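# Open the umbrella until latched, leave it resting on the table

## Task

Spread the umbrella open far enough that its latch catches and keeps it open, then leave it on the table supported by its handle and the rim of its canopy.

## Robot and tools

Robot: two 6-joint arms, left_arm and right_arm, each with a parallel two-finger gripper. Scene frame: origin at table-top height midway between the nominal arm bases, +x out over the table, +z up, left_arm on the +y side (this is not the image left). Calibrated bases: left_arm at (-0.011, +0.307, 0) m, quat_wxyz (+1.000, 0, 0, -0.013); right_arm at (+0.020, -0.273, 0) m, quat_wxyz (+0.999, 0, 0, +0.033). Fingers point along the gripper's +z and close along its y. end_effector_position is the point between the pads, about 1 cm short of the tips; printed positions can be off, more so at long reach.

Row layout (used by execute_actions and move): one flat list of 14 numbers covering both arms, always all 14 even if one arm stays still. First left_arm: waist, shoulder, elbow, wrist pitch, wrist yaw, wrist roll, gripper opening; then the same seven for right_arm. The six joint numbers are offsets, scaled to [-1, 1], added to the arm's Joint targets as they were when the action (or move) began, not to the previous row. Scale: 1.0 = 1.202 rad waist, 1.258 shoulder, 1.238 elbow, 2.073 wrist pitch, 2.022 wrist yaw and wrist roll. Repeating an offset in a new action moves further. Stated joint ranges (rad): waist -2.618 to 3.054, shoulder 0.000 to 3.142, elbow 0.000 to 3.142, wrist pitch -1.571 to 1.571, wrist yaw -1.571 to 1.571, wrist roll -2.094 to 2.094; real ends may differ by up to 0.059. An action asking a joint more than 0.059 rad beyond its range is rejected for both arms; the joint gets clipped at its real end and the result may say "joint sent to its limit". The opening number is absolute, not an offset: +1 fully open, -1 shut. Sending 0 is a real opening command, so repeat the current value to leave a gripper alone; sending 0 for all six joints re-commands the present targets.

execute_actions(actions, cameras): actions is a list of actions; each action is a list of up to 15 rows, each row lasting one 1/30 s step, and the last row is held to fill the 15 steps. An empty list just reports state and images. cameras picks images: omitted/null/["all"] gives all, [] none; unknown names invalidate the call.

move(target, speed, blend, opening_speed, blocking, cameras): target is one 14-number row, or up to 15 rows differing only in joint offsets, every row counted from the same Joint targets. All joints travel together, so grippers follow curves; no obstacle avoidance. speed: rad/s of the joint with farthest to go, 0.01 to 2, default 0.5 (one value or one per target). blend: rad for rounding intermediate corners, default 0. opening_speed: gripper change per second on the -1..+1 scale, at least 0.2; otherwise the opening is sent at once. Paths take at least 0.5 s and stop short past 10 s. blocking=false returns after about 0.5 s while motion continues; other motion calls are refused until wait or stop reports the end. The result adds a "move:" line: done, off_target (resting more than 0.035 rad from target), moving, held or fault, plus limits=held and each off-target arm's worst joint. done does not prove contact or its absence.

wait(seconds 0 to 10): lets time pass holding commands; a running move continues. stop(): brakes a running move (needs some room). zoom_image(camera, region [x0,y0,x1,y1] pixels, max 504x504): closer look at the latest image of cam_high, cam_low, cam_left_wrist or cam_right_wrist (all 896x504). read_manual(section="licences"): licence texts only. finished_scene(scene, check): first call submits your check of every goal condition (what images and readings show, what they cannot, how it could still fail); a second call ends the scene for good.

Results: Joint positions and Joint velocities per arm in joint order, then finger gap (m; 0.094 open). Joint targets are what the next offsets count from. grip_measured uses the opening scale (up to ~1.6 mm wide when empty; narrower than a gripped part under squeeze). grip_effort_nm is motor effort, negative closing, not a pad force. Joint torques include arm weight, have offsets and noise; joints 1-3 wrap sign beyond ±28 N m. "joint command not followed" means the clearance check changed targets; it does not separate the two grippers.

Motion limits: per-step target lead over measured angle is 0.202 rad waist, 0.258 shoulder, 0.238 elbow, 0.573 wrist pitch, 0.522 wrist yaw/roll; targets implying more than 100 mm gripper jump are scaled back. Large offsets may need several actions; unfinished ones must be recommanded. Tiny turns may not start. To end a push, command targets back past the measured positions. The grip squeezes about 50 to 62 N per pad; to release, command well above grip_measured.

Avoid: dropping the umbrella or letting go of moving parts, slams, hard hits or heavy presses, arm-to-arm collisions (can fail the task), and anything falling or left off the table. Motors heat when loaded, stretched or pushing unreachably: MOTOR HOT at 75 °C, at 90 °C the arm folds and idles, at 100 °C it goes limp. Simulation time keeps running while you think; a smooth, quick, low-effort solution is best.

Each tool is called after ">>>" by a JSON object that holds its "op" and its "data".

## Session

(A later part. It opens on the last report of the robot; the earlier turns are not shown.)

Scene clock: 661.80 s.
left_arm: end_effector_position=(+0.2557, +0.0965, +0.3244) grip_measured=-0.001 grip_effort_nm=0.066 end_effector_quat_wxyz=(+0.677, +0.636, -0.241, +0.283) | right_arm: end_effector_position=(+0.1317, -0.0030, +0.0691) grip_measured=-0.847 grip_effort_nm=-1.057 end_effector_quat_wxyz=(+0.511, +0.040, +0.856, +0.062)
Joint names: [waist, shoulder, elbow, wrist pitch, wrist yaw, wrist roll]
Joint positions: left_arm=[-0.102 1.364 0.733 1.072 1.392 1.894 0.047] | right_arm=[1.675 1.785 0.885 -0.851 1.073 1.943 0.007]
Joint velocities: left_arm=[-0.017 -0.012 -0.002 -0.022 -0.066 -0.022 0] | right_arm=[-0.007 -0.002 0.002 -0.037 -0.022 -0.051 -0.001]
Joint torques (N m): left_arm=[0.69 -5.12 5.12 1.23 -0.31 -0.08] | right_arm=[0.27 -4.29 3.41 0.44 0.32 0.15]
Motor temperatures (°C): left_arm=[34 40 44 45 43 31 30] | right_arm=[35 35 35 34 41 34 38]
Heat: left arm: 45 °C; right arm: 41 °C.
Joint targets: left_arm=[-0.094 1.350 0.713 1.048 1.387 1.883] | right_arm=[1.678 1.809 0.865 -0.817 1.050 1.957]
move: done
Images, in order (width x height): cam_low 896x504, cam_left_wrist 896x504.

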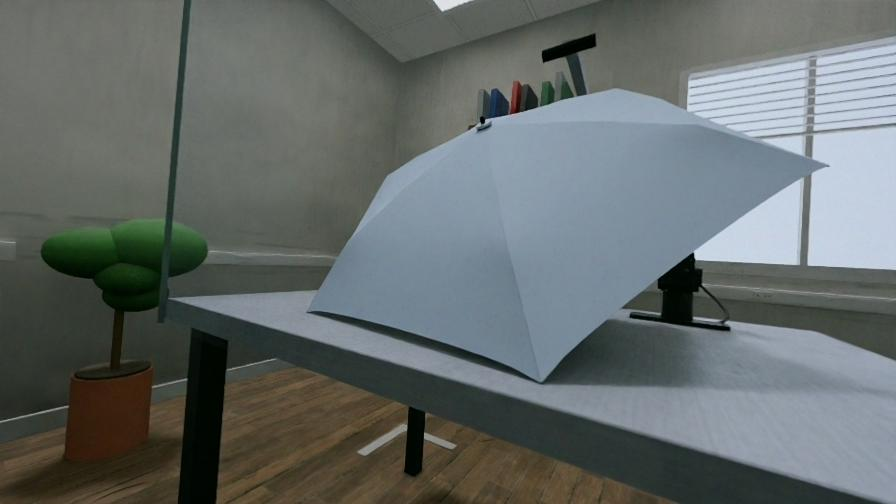

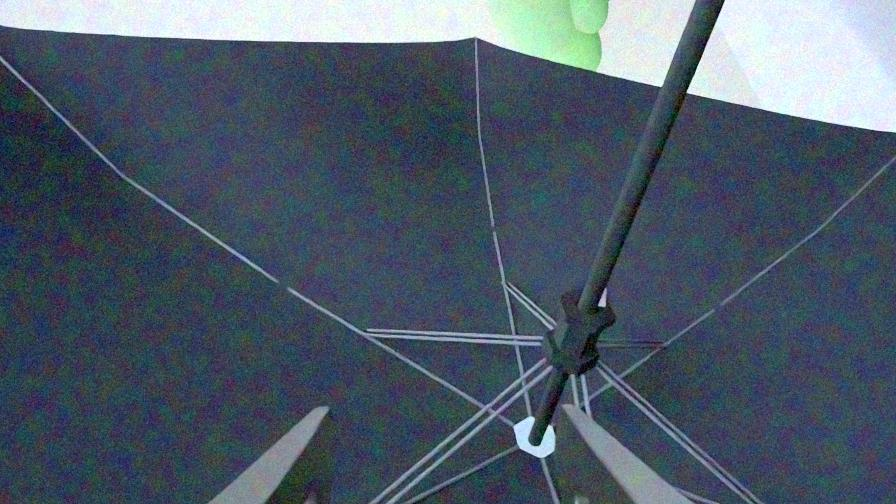

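>>> {"op": "move", "data": {"target": [0, 0, 0, 0, 0, 0, 0.0, 0, 0, 0, 0, 0, 0, -0.55], "opening_speed": 0.25}}

Scene clock: 666.10 s.
left_arm: end_effector_position=(+0.2557, +0.0965, +0.3244) grip_measured=-0.001 grip_effort_nm=0.056 end_effector_quat_wxyz=(+0.677, +0.636, -0.240, +0.283) | right_arm: end_effector_position=(+0.1288, -0.0010, +0.0626) grip_measured=-0.552 grip_effort_nm=0.085 end_effector_quat_wxyz=(+0.498, +0.049, +0.864, +0.066)
Joint names: [waist, shoulder, elbow, wrist pitch, wrist yaw, wrist roll]
Joint positions: left_arm=[-0.102 1.364 0.733 1.072 1.392 1.894 0.047] | right_arm=[1.675 1.791 0.884 -0.827 1.044 1.947 0.021]
Joint velocities: left_arm=[0.007 -0.017 0.017 0.037 -0.066 0.007 0] | right_arm=[-0.002 -0.002 0.007 -0.051 0.022 0.007 -0.001]
Joint torques (N m): left_arm=[0.68 -5.11 5.14 1.23 -0.32 -0.08] | right_arm=[0.28 -4.75 3.43 0.23 0.61 0.1]
Motor temperatures (°C): left_arm=[34 40 44 44 43 31 30] | right_arm=[35 35 35 34 41 34 38]
Heat: left arm: 44 °C; right arm: 41 °C.
Joint targets: left_arm=[-0.094 1.350 0.713 1.048 1.387 1.883] | right_arm=[1.678 1.810 0.865 -0.817 1.050 1.957]
move: done

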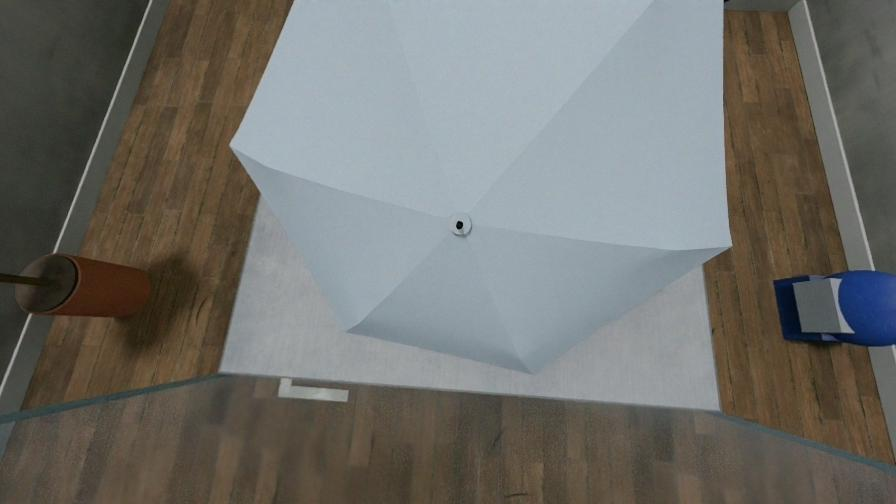

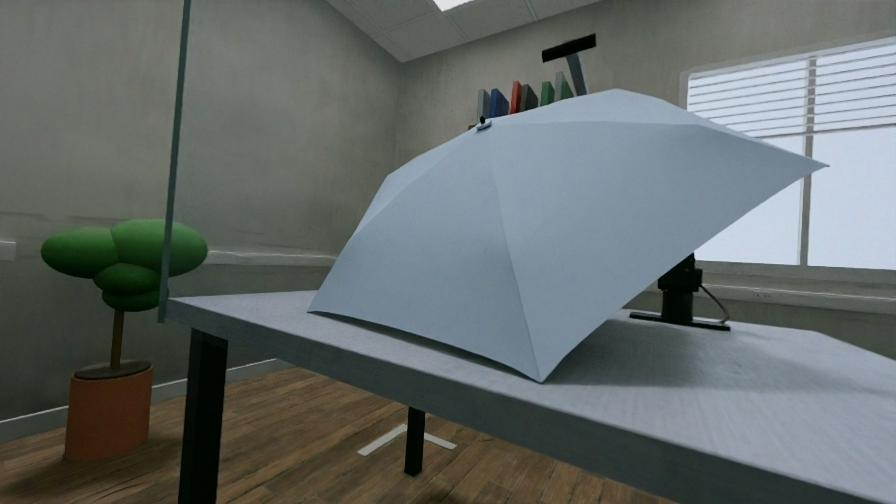

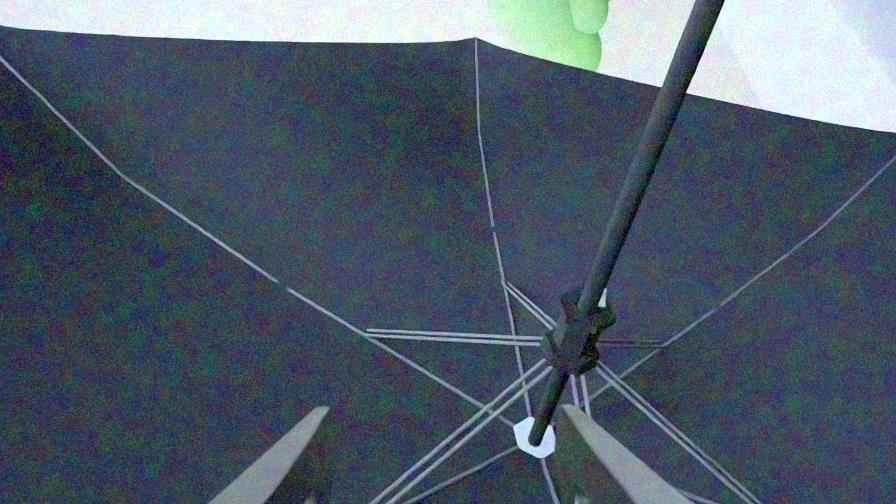

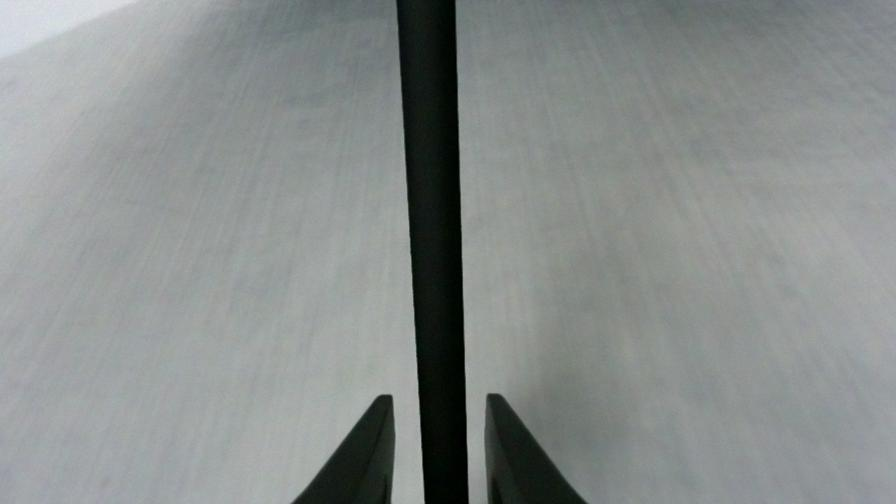

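>>> {"op": "move", "data": {"target": [0, 0, 0, 0, 0, 0, 0.0, 0, 0, 0, 0, 0, 0, 0.2], "opening_speed": 0.8, "cameras": ["cam_right_wrist"]}}

>>> {"op": "move", "data": {"target": [0, 0, 0, 0, 0, 0, 0.0, 0.1353, 0.0283, 0.1145, -0.1743, -0.0232, 0.0727, 0.2], "speed": 0.2}}

Scene clock: 676.97 s.
left_arm: end_effector_position=(+0.2557, +0.0965, +0.3244) grip_measured=-0.001 grip_effort_nm=0.056 end_effector_quat_wxyz=(+0.677, +0.636, -0.240, +0.283) | right_arm: end_effector_position=(+0.1287, -0.0009, +0.0626) grip_measured=+0.198 grip_effort_nm=0.090 end_effector_quat_wxyz=(+0.497, +0.049, +0.864, +0.067)
Joint names: [waist, shoulder, elbow, wrist pitch, wrist yaw, wrist roll]
Joint positions: left_arm=[-0.102 1.364 0.733 1.072 1.392 1.894 0.047] | right_arm=[1.675 1.791 0.884 -0.826 1.044 1.948 0.056]
Joint velocities: left_arm=[0.007 -0.007 0.002 0.051 0.022 -0.022 0] | right_arm=[0.037 -0.012 -0.007 -0.022 0.051 -0.037 0.001]
Joint torques (N m): left_arm=[0.69 -5.12 5.15 1.23 -0.31 -0.07] | right_arm=[0.28 -4.75 3.47 0.23 0.61 0.11]
Motor temperatures (°C): left_arm=[34 39 44 44 42 31 30] | right_arm=[35 35 35 34 41 34 37]
Heat: left arm: 44 °C; right arm: 41 °C.
Joint targets: left_arm=[-0.094 1.350 0.713 1.048 1.387 1.883] | right_arm=[1.678 1.810 0.865 -0.817 1.049 1.957]
move: done
Images, in order (width x height): cam_right_wrist 896x504.

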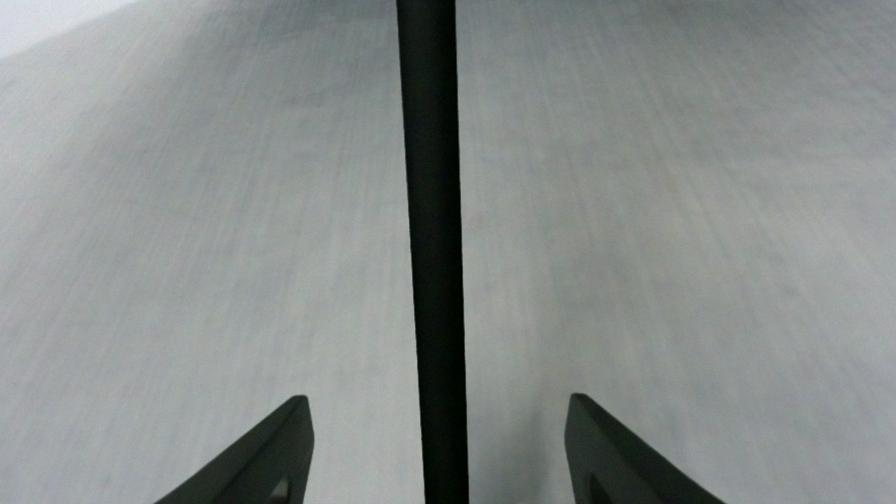

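Scene clock: 679.40 s.
left_arm: end_effector_position=(+0.2557, +0.0965, +0.3244) grip_measured=-0.001 grip_effort_nm=0.056 end_effector_quat_wxyz=(+0.677, +0.636, -0.240, +0.283) | right_arm: end_effector_position=(+0.0878, -0.0121, +0.0797) grip_measured=+0.198 grip_effort_nm=0.085 end_effector_quat_wxyz=(+0.504, -0.027, +0.863, +0.020)
Joint names: [waist, shoulder, elbow, wrist pitch, wrist yaw, wrist roll]
Joint positions: left_arm=[-0.102 1.364 0.733 1.072 1.392 1.894 0.047] | right_arm=[1.836 1.825 0.982 -1.156 0.999 2.076 0.056]
Joint velocities: left_arm=[0.007 -0.007 -0.017 -0.066 0.081 0.007 -0.001] | right_arm=[0.022 -0.007 -0.007 -0.051 -0.037 0.007 0]
Joint torques (N m): left_arm=[0.7 -5.12 5.12 1.24 -0.31 -0.07] | right_arm=[0.43 -4.78 7.09 -0.47 0.52 0.11]
Motor temperatures (°C): left_arm=[34 39 44 44 42 31 30] | right_arm=[35 35 35 34 40 34 37]
Heat: left arm: 44 °C; right arm: 40 °C.
Joint targets: left_arm=[-0.094 1.350 0.713 1.048 1.387 1.883] | right_arm=[1.840 1.845 1.007 -1.178 1.003 2.087]
joint sent to its limit (right arm) — the wrist roll, upper limit.
move: done

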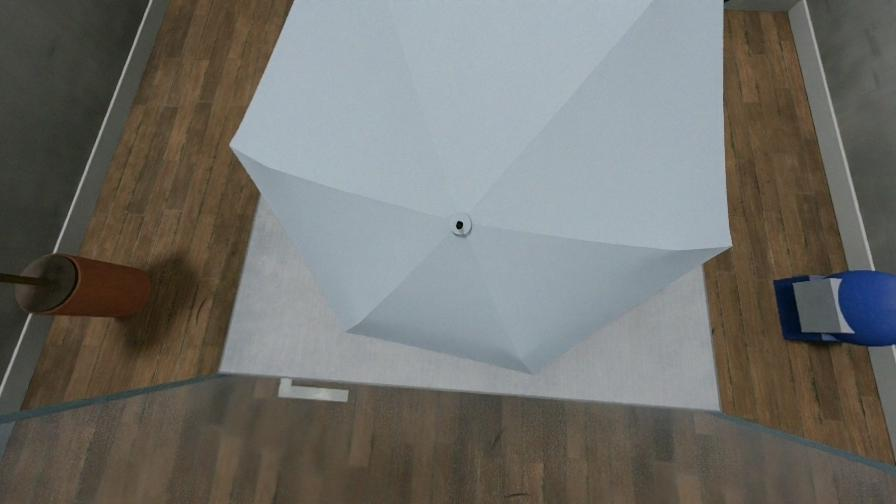

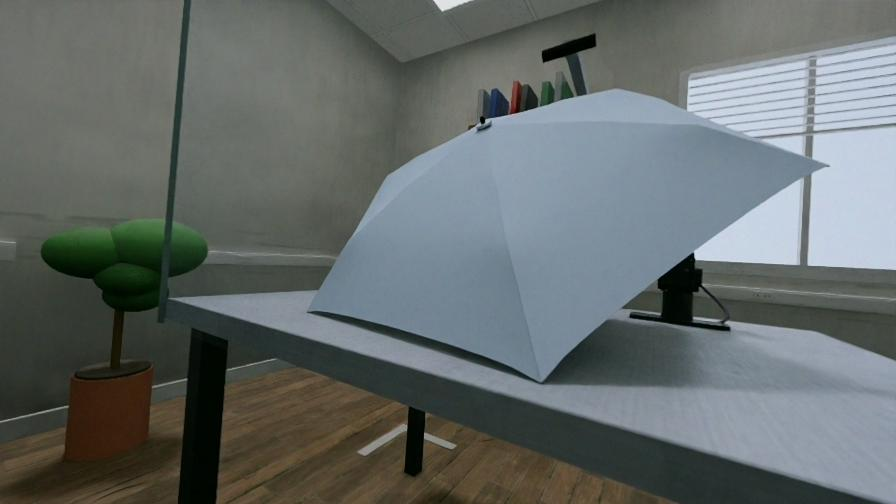

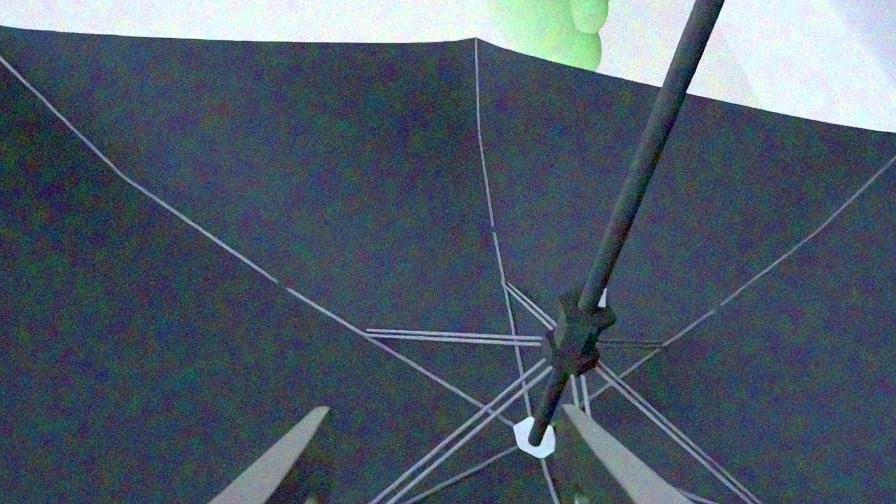

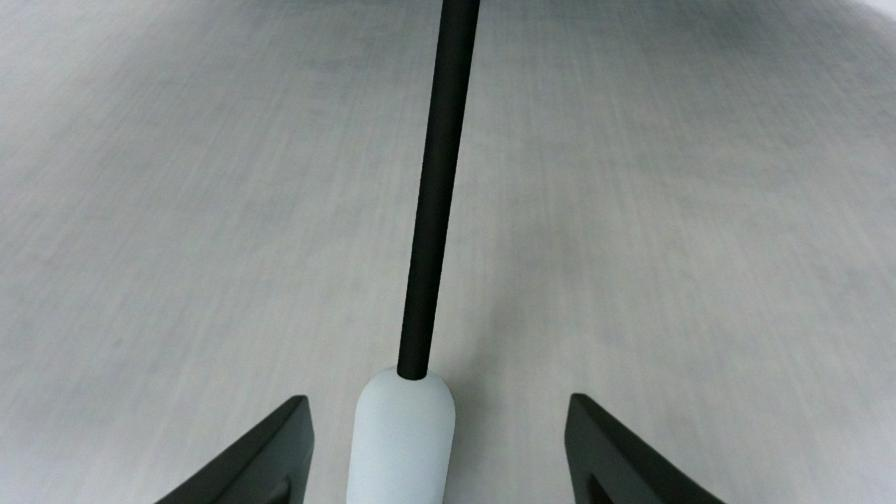

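>>> {"op": "execute_actions", "data": {"actions": []}}

Scene clock: 689.50 s.
left_arm: end_effector_position=(+0.2557, +0.0965, +0.3244) grip_measured=-0.001 grip_effort_nm=0.066 end_effector_quat_wxyz=(+0.677, +0.636, -0.240, +0.283) | right_arm: end_effector_position=(+0.0879, -0.0122, +0.0797) grip_measured=+0.198 grip_effort_nm=0.085 end_effector_quat_wxyz=(+0.504, -0.027, +0.863, +0.020)
Joint names: [waist, shoulder, elbow, wrist pitch, wrist yaw, wrist roll]
Joint positions: left_arm=[-0.102 1.364 0.733 1.072 1.392 1.894 0.047] | right_arm=[1.836 1.825 0.982 -1.156 0.999 2.076 0.056]
Joint velocities: left_arm=[0.017 0.007 0.007 0.081 -0.022 -0.007 -0.001] | right_arm=[-0.012 -0.017 0.022 -0.066 -0.081 0.007 0]
Joint torques (N m): left_arm=[0.68 -5.14 5.14 1.23 -0.31 -0.07] | right_arm=[0.43 -4.71 7.1 -0.48 0.52 0.11]
Motor temperatures (°C): left_arm=[34 39 43 43 41 31 30] | right_arm=[35 35 35 34 40 34 37]
Heat: left arm: 43 °C; right arm: 40 °C.
Joint targets: left_arm=[-0.094 1.350 0.713 1.048 1.387 1.883] | right_arm=[1.840 1.845 1.007 -1.178 1.003 2.087]
Tool commands: left_gripper/opening=+0.0 right_gripper/opening=+0.2

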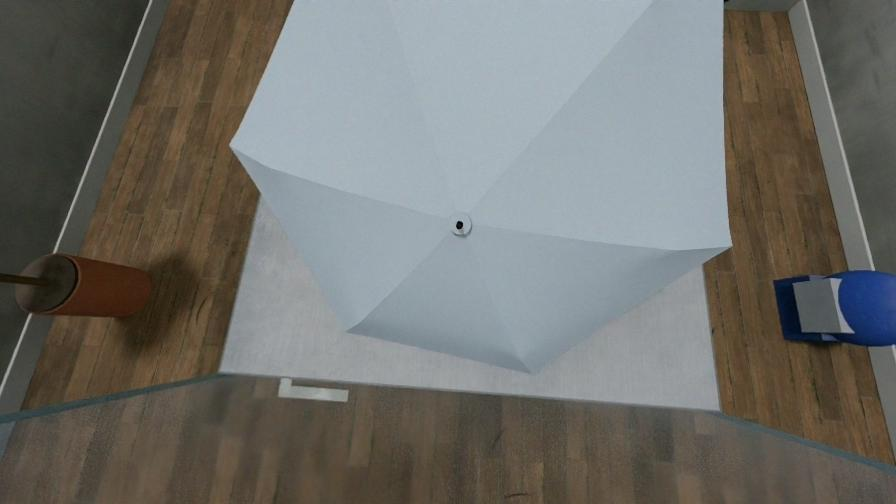

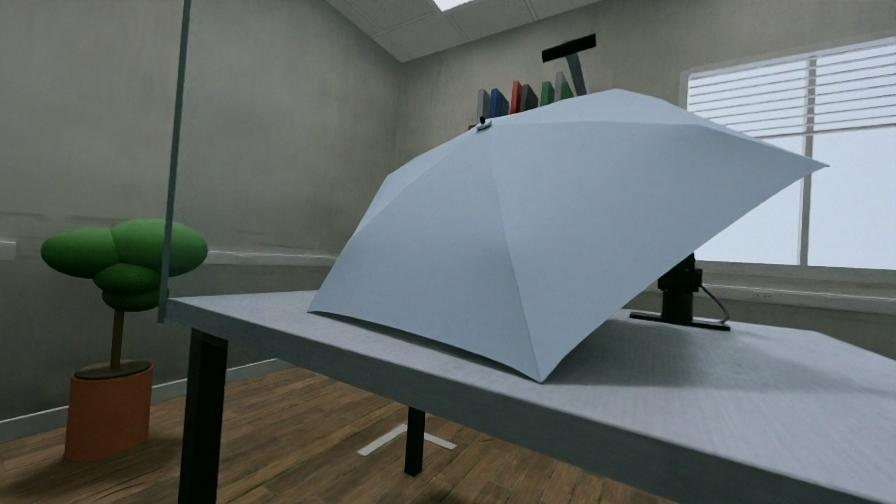

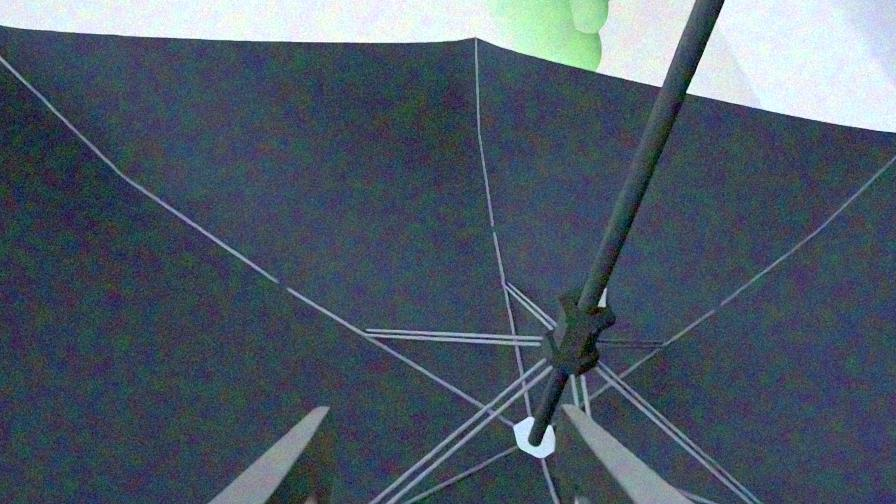

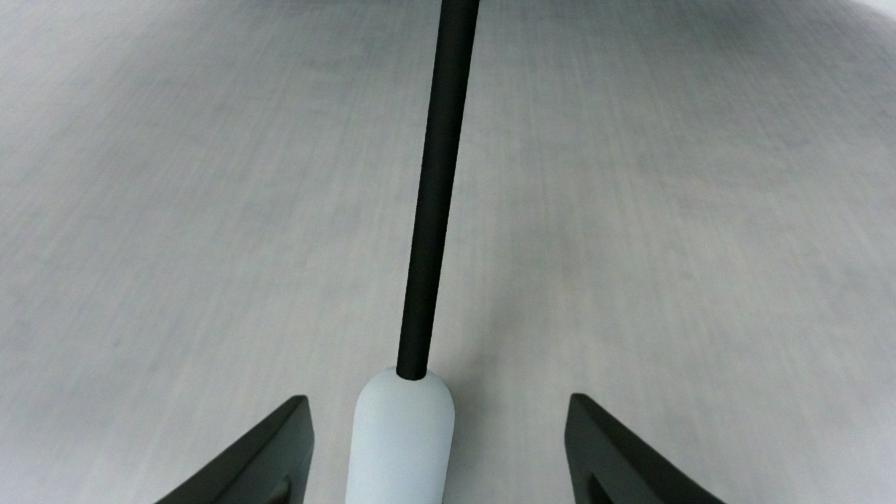

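>>> {"op": "move", "data": {"target": [0,0,0,0,0,0,0,0.15,0.033,0.129,-0.157,-0.049,0,0.2], "speed": 0.25}}

Scene clock: 707.43 s.
left_arm: end_effector_position=(+0.2557, +0.0965, +0.3244) grip_measured=-0.001 grip_effort_nm=0.066 end_effector_quat_wxyz=(+0.677, +0.636, -0.240, +0.283) | right_arm: end_effector_position=(+0.0371, -0.0200, +0.1087) grip_measured=+0.198 grip_effort_nm=0.081 end_effector_quat_wxyz=(+0.499, -0.140, +0.854, -0.044)
Joint names: [waist, shoulder, elbow, wrist pitch, wrist yaw, wrist roll]
Joint positions: left_arm=[-0.102 1.364 0.733 1.072 1.392 1.894 0.047] | right_arm=[2.017 1.866 1.141 -1.483 0.903 2.076 0.056]
Joint velocities: left_arm=[-0.012 0.017 -0.017 -0.066 -0.051 0.037 0] | right_arm=[-0.012 0.002 -0.002 -0.022 0.022 0.037 0]
Joint torques (N m): left_arm=[0.7 -5.14 5.15 1.23 -0.32 -0.08] | right_arm=[0.32 -5.03 7.15 -0.79 0.41 0.12]
Motor temperatures (°C): left_arm=[34 38 43 43 41 31 30] | right_arm=[35 35 36 34 39 34 36]
Heat: left arm: 43 °C; right arm: 39 °C.
Joint targets: left_arm=[-0.094 1.350 0.713 1.048 1.387 1.883] | right_arm=[2.021 1.886 1.166 -1.504 0.904 2.087]
move: done

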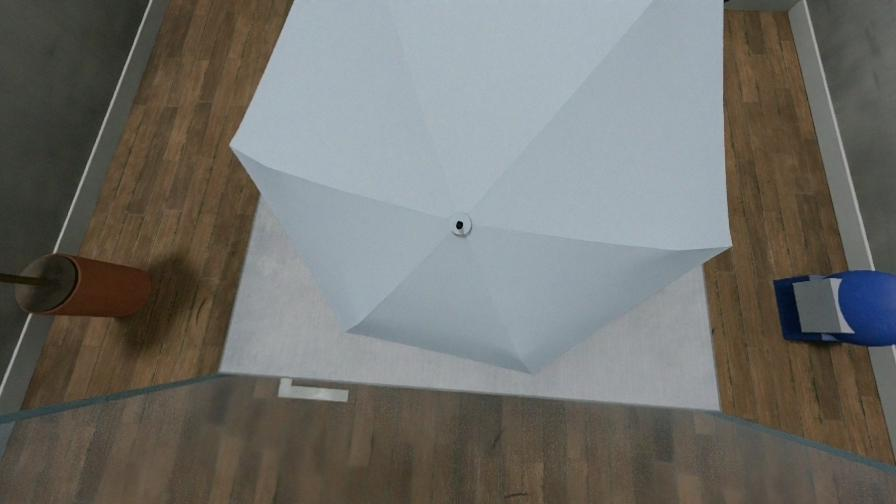

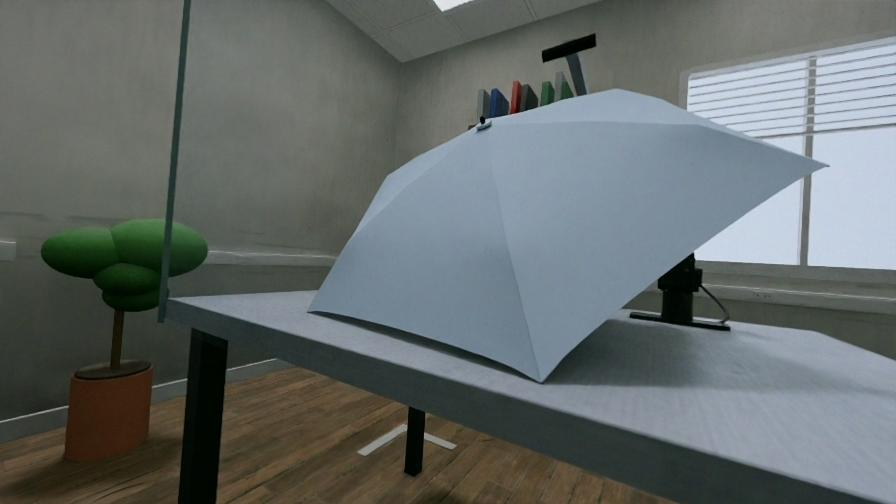

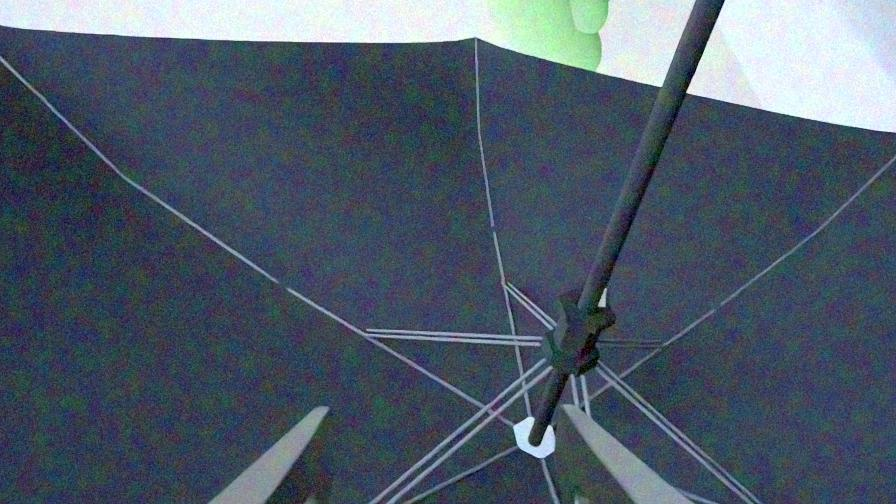

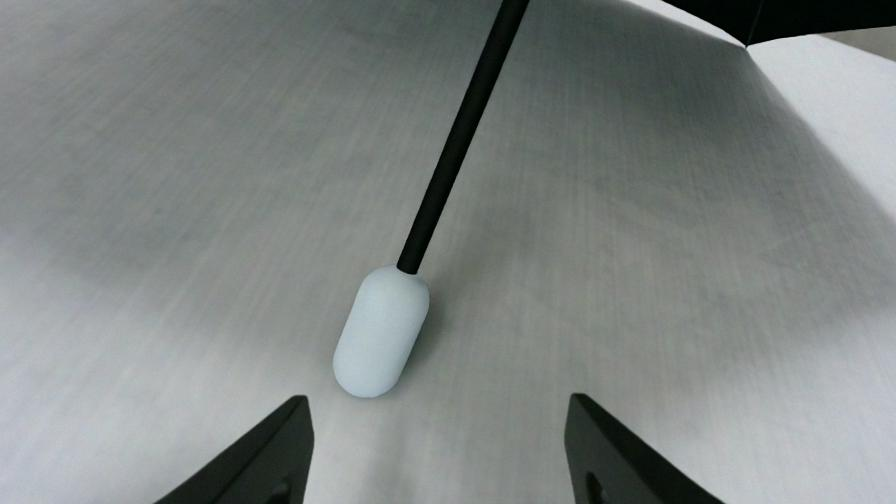

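>>> {"op": "finished_scene", "data": {"scene": 1, "check": "Open & latched: cam_high/cam_low show the canopy fully spread as a taut hexagon, left wrist camera shows runner up near crown with white latch wedge visible on handle side; the left gripper was withdrawn from the runner and canopy did not sag or move afterwards over many seconds. Could be missed if runner were only held by friction, but after relaxing d returned to ~0.308 and stayed. Resting: right gripper has opened and retreated; right wrist picture shows the white handle end lying on the table, rim tip touching the table; cam_low shows two rim tips on the table well inside the edges; no motion of the umbrella between pictures. Arms: left gripper ~5 cm behind the rim plane and off the shaft, right gripper ~6 cm behind handle; neither touches, pictures unchanged as they moved. All is on the table."}}

This call ended nothing. Check each condition that your pictures could not show: look closer or test it, and mend what is not met. Then call finished_scene again.

>>> {"op": "zoom_image", "data": {"camera": "cam_left_wrist", "region": [460, 230, 720, 460]}}

>>> {"op": "zoom_image", "data": {"camera": "cam_low", "region": [280, 270, 620, 420]}}

>>> {"op": "zoom_image", "data": {"camera": "cam_right_wrist", "region": [280, 220, 560, 440]}}

Scaled by 1.938 from the camera's 896x504 image, which has a finer 1280x720 frame.

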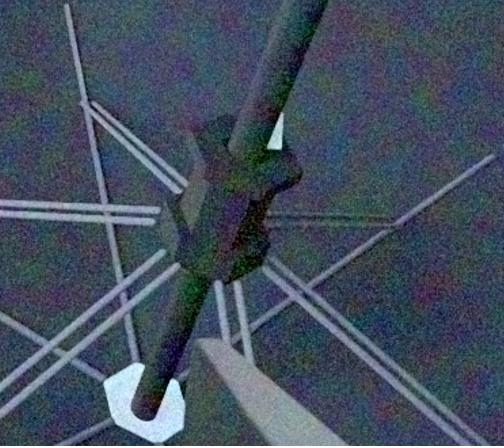

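Scaled by 1.482 from the camera's 896x504 image, which has a finer 1280x720 frame.

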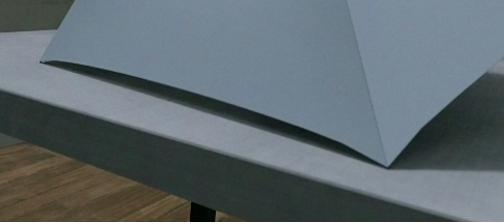

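Scaled by 1.800 from the camera's 896x504 image, which has a finer 1280x720 frame.

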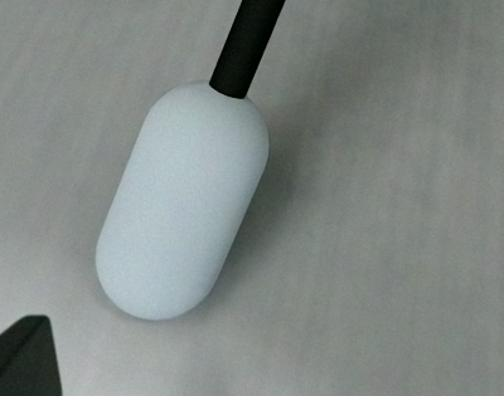

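>>> {"op": "finished_scene", "data": {"scene": 1, "check": "Zoomed pictures: white latch wedge stands out right behind the runner on the handle side, runner stays put with left gripper off it; canopy fully spread, no sag. cam_low: two rim tips on the table well inside the edge; right wrist: handle end lies on the table. Both grippers are clear of the umbrella; umbrella did not move when they withdrew. Cannot be seen directly: the latch force; but creases and runner position have been unchanged for a long time without support."}}

The scene is finished: the task was done.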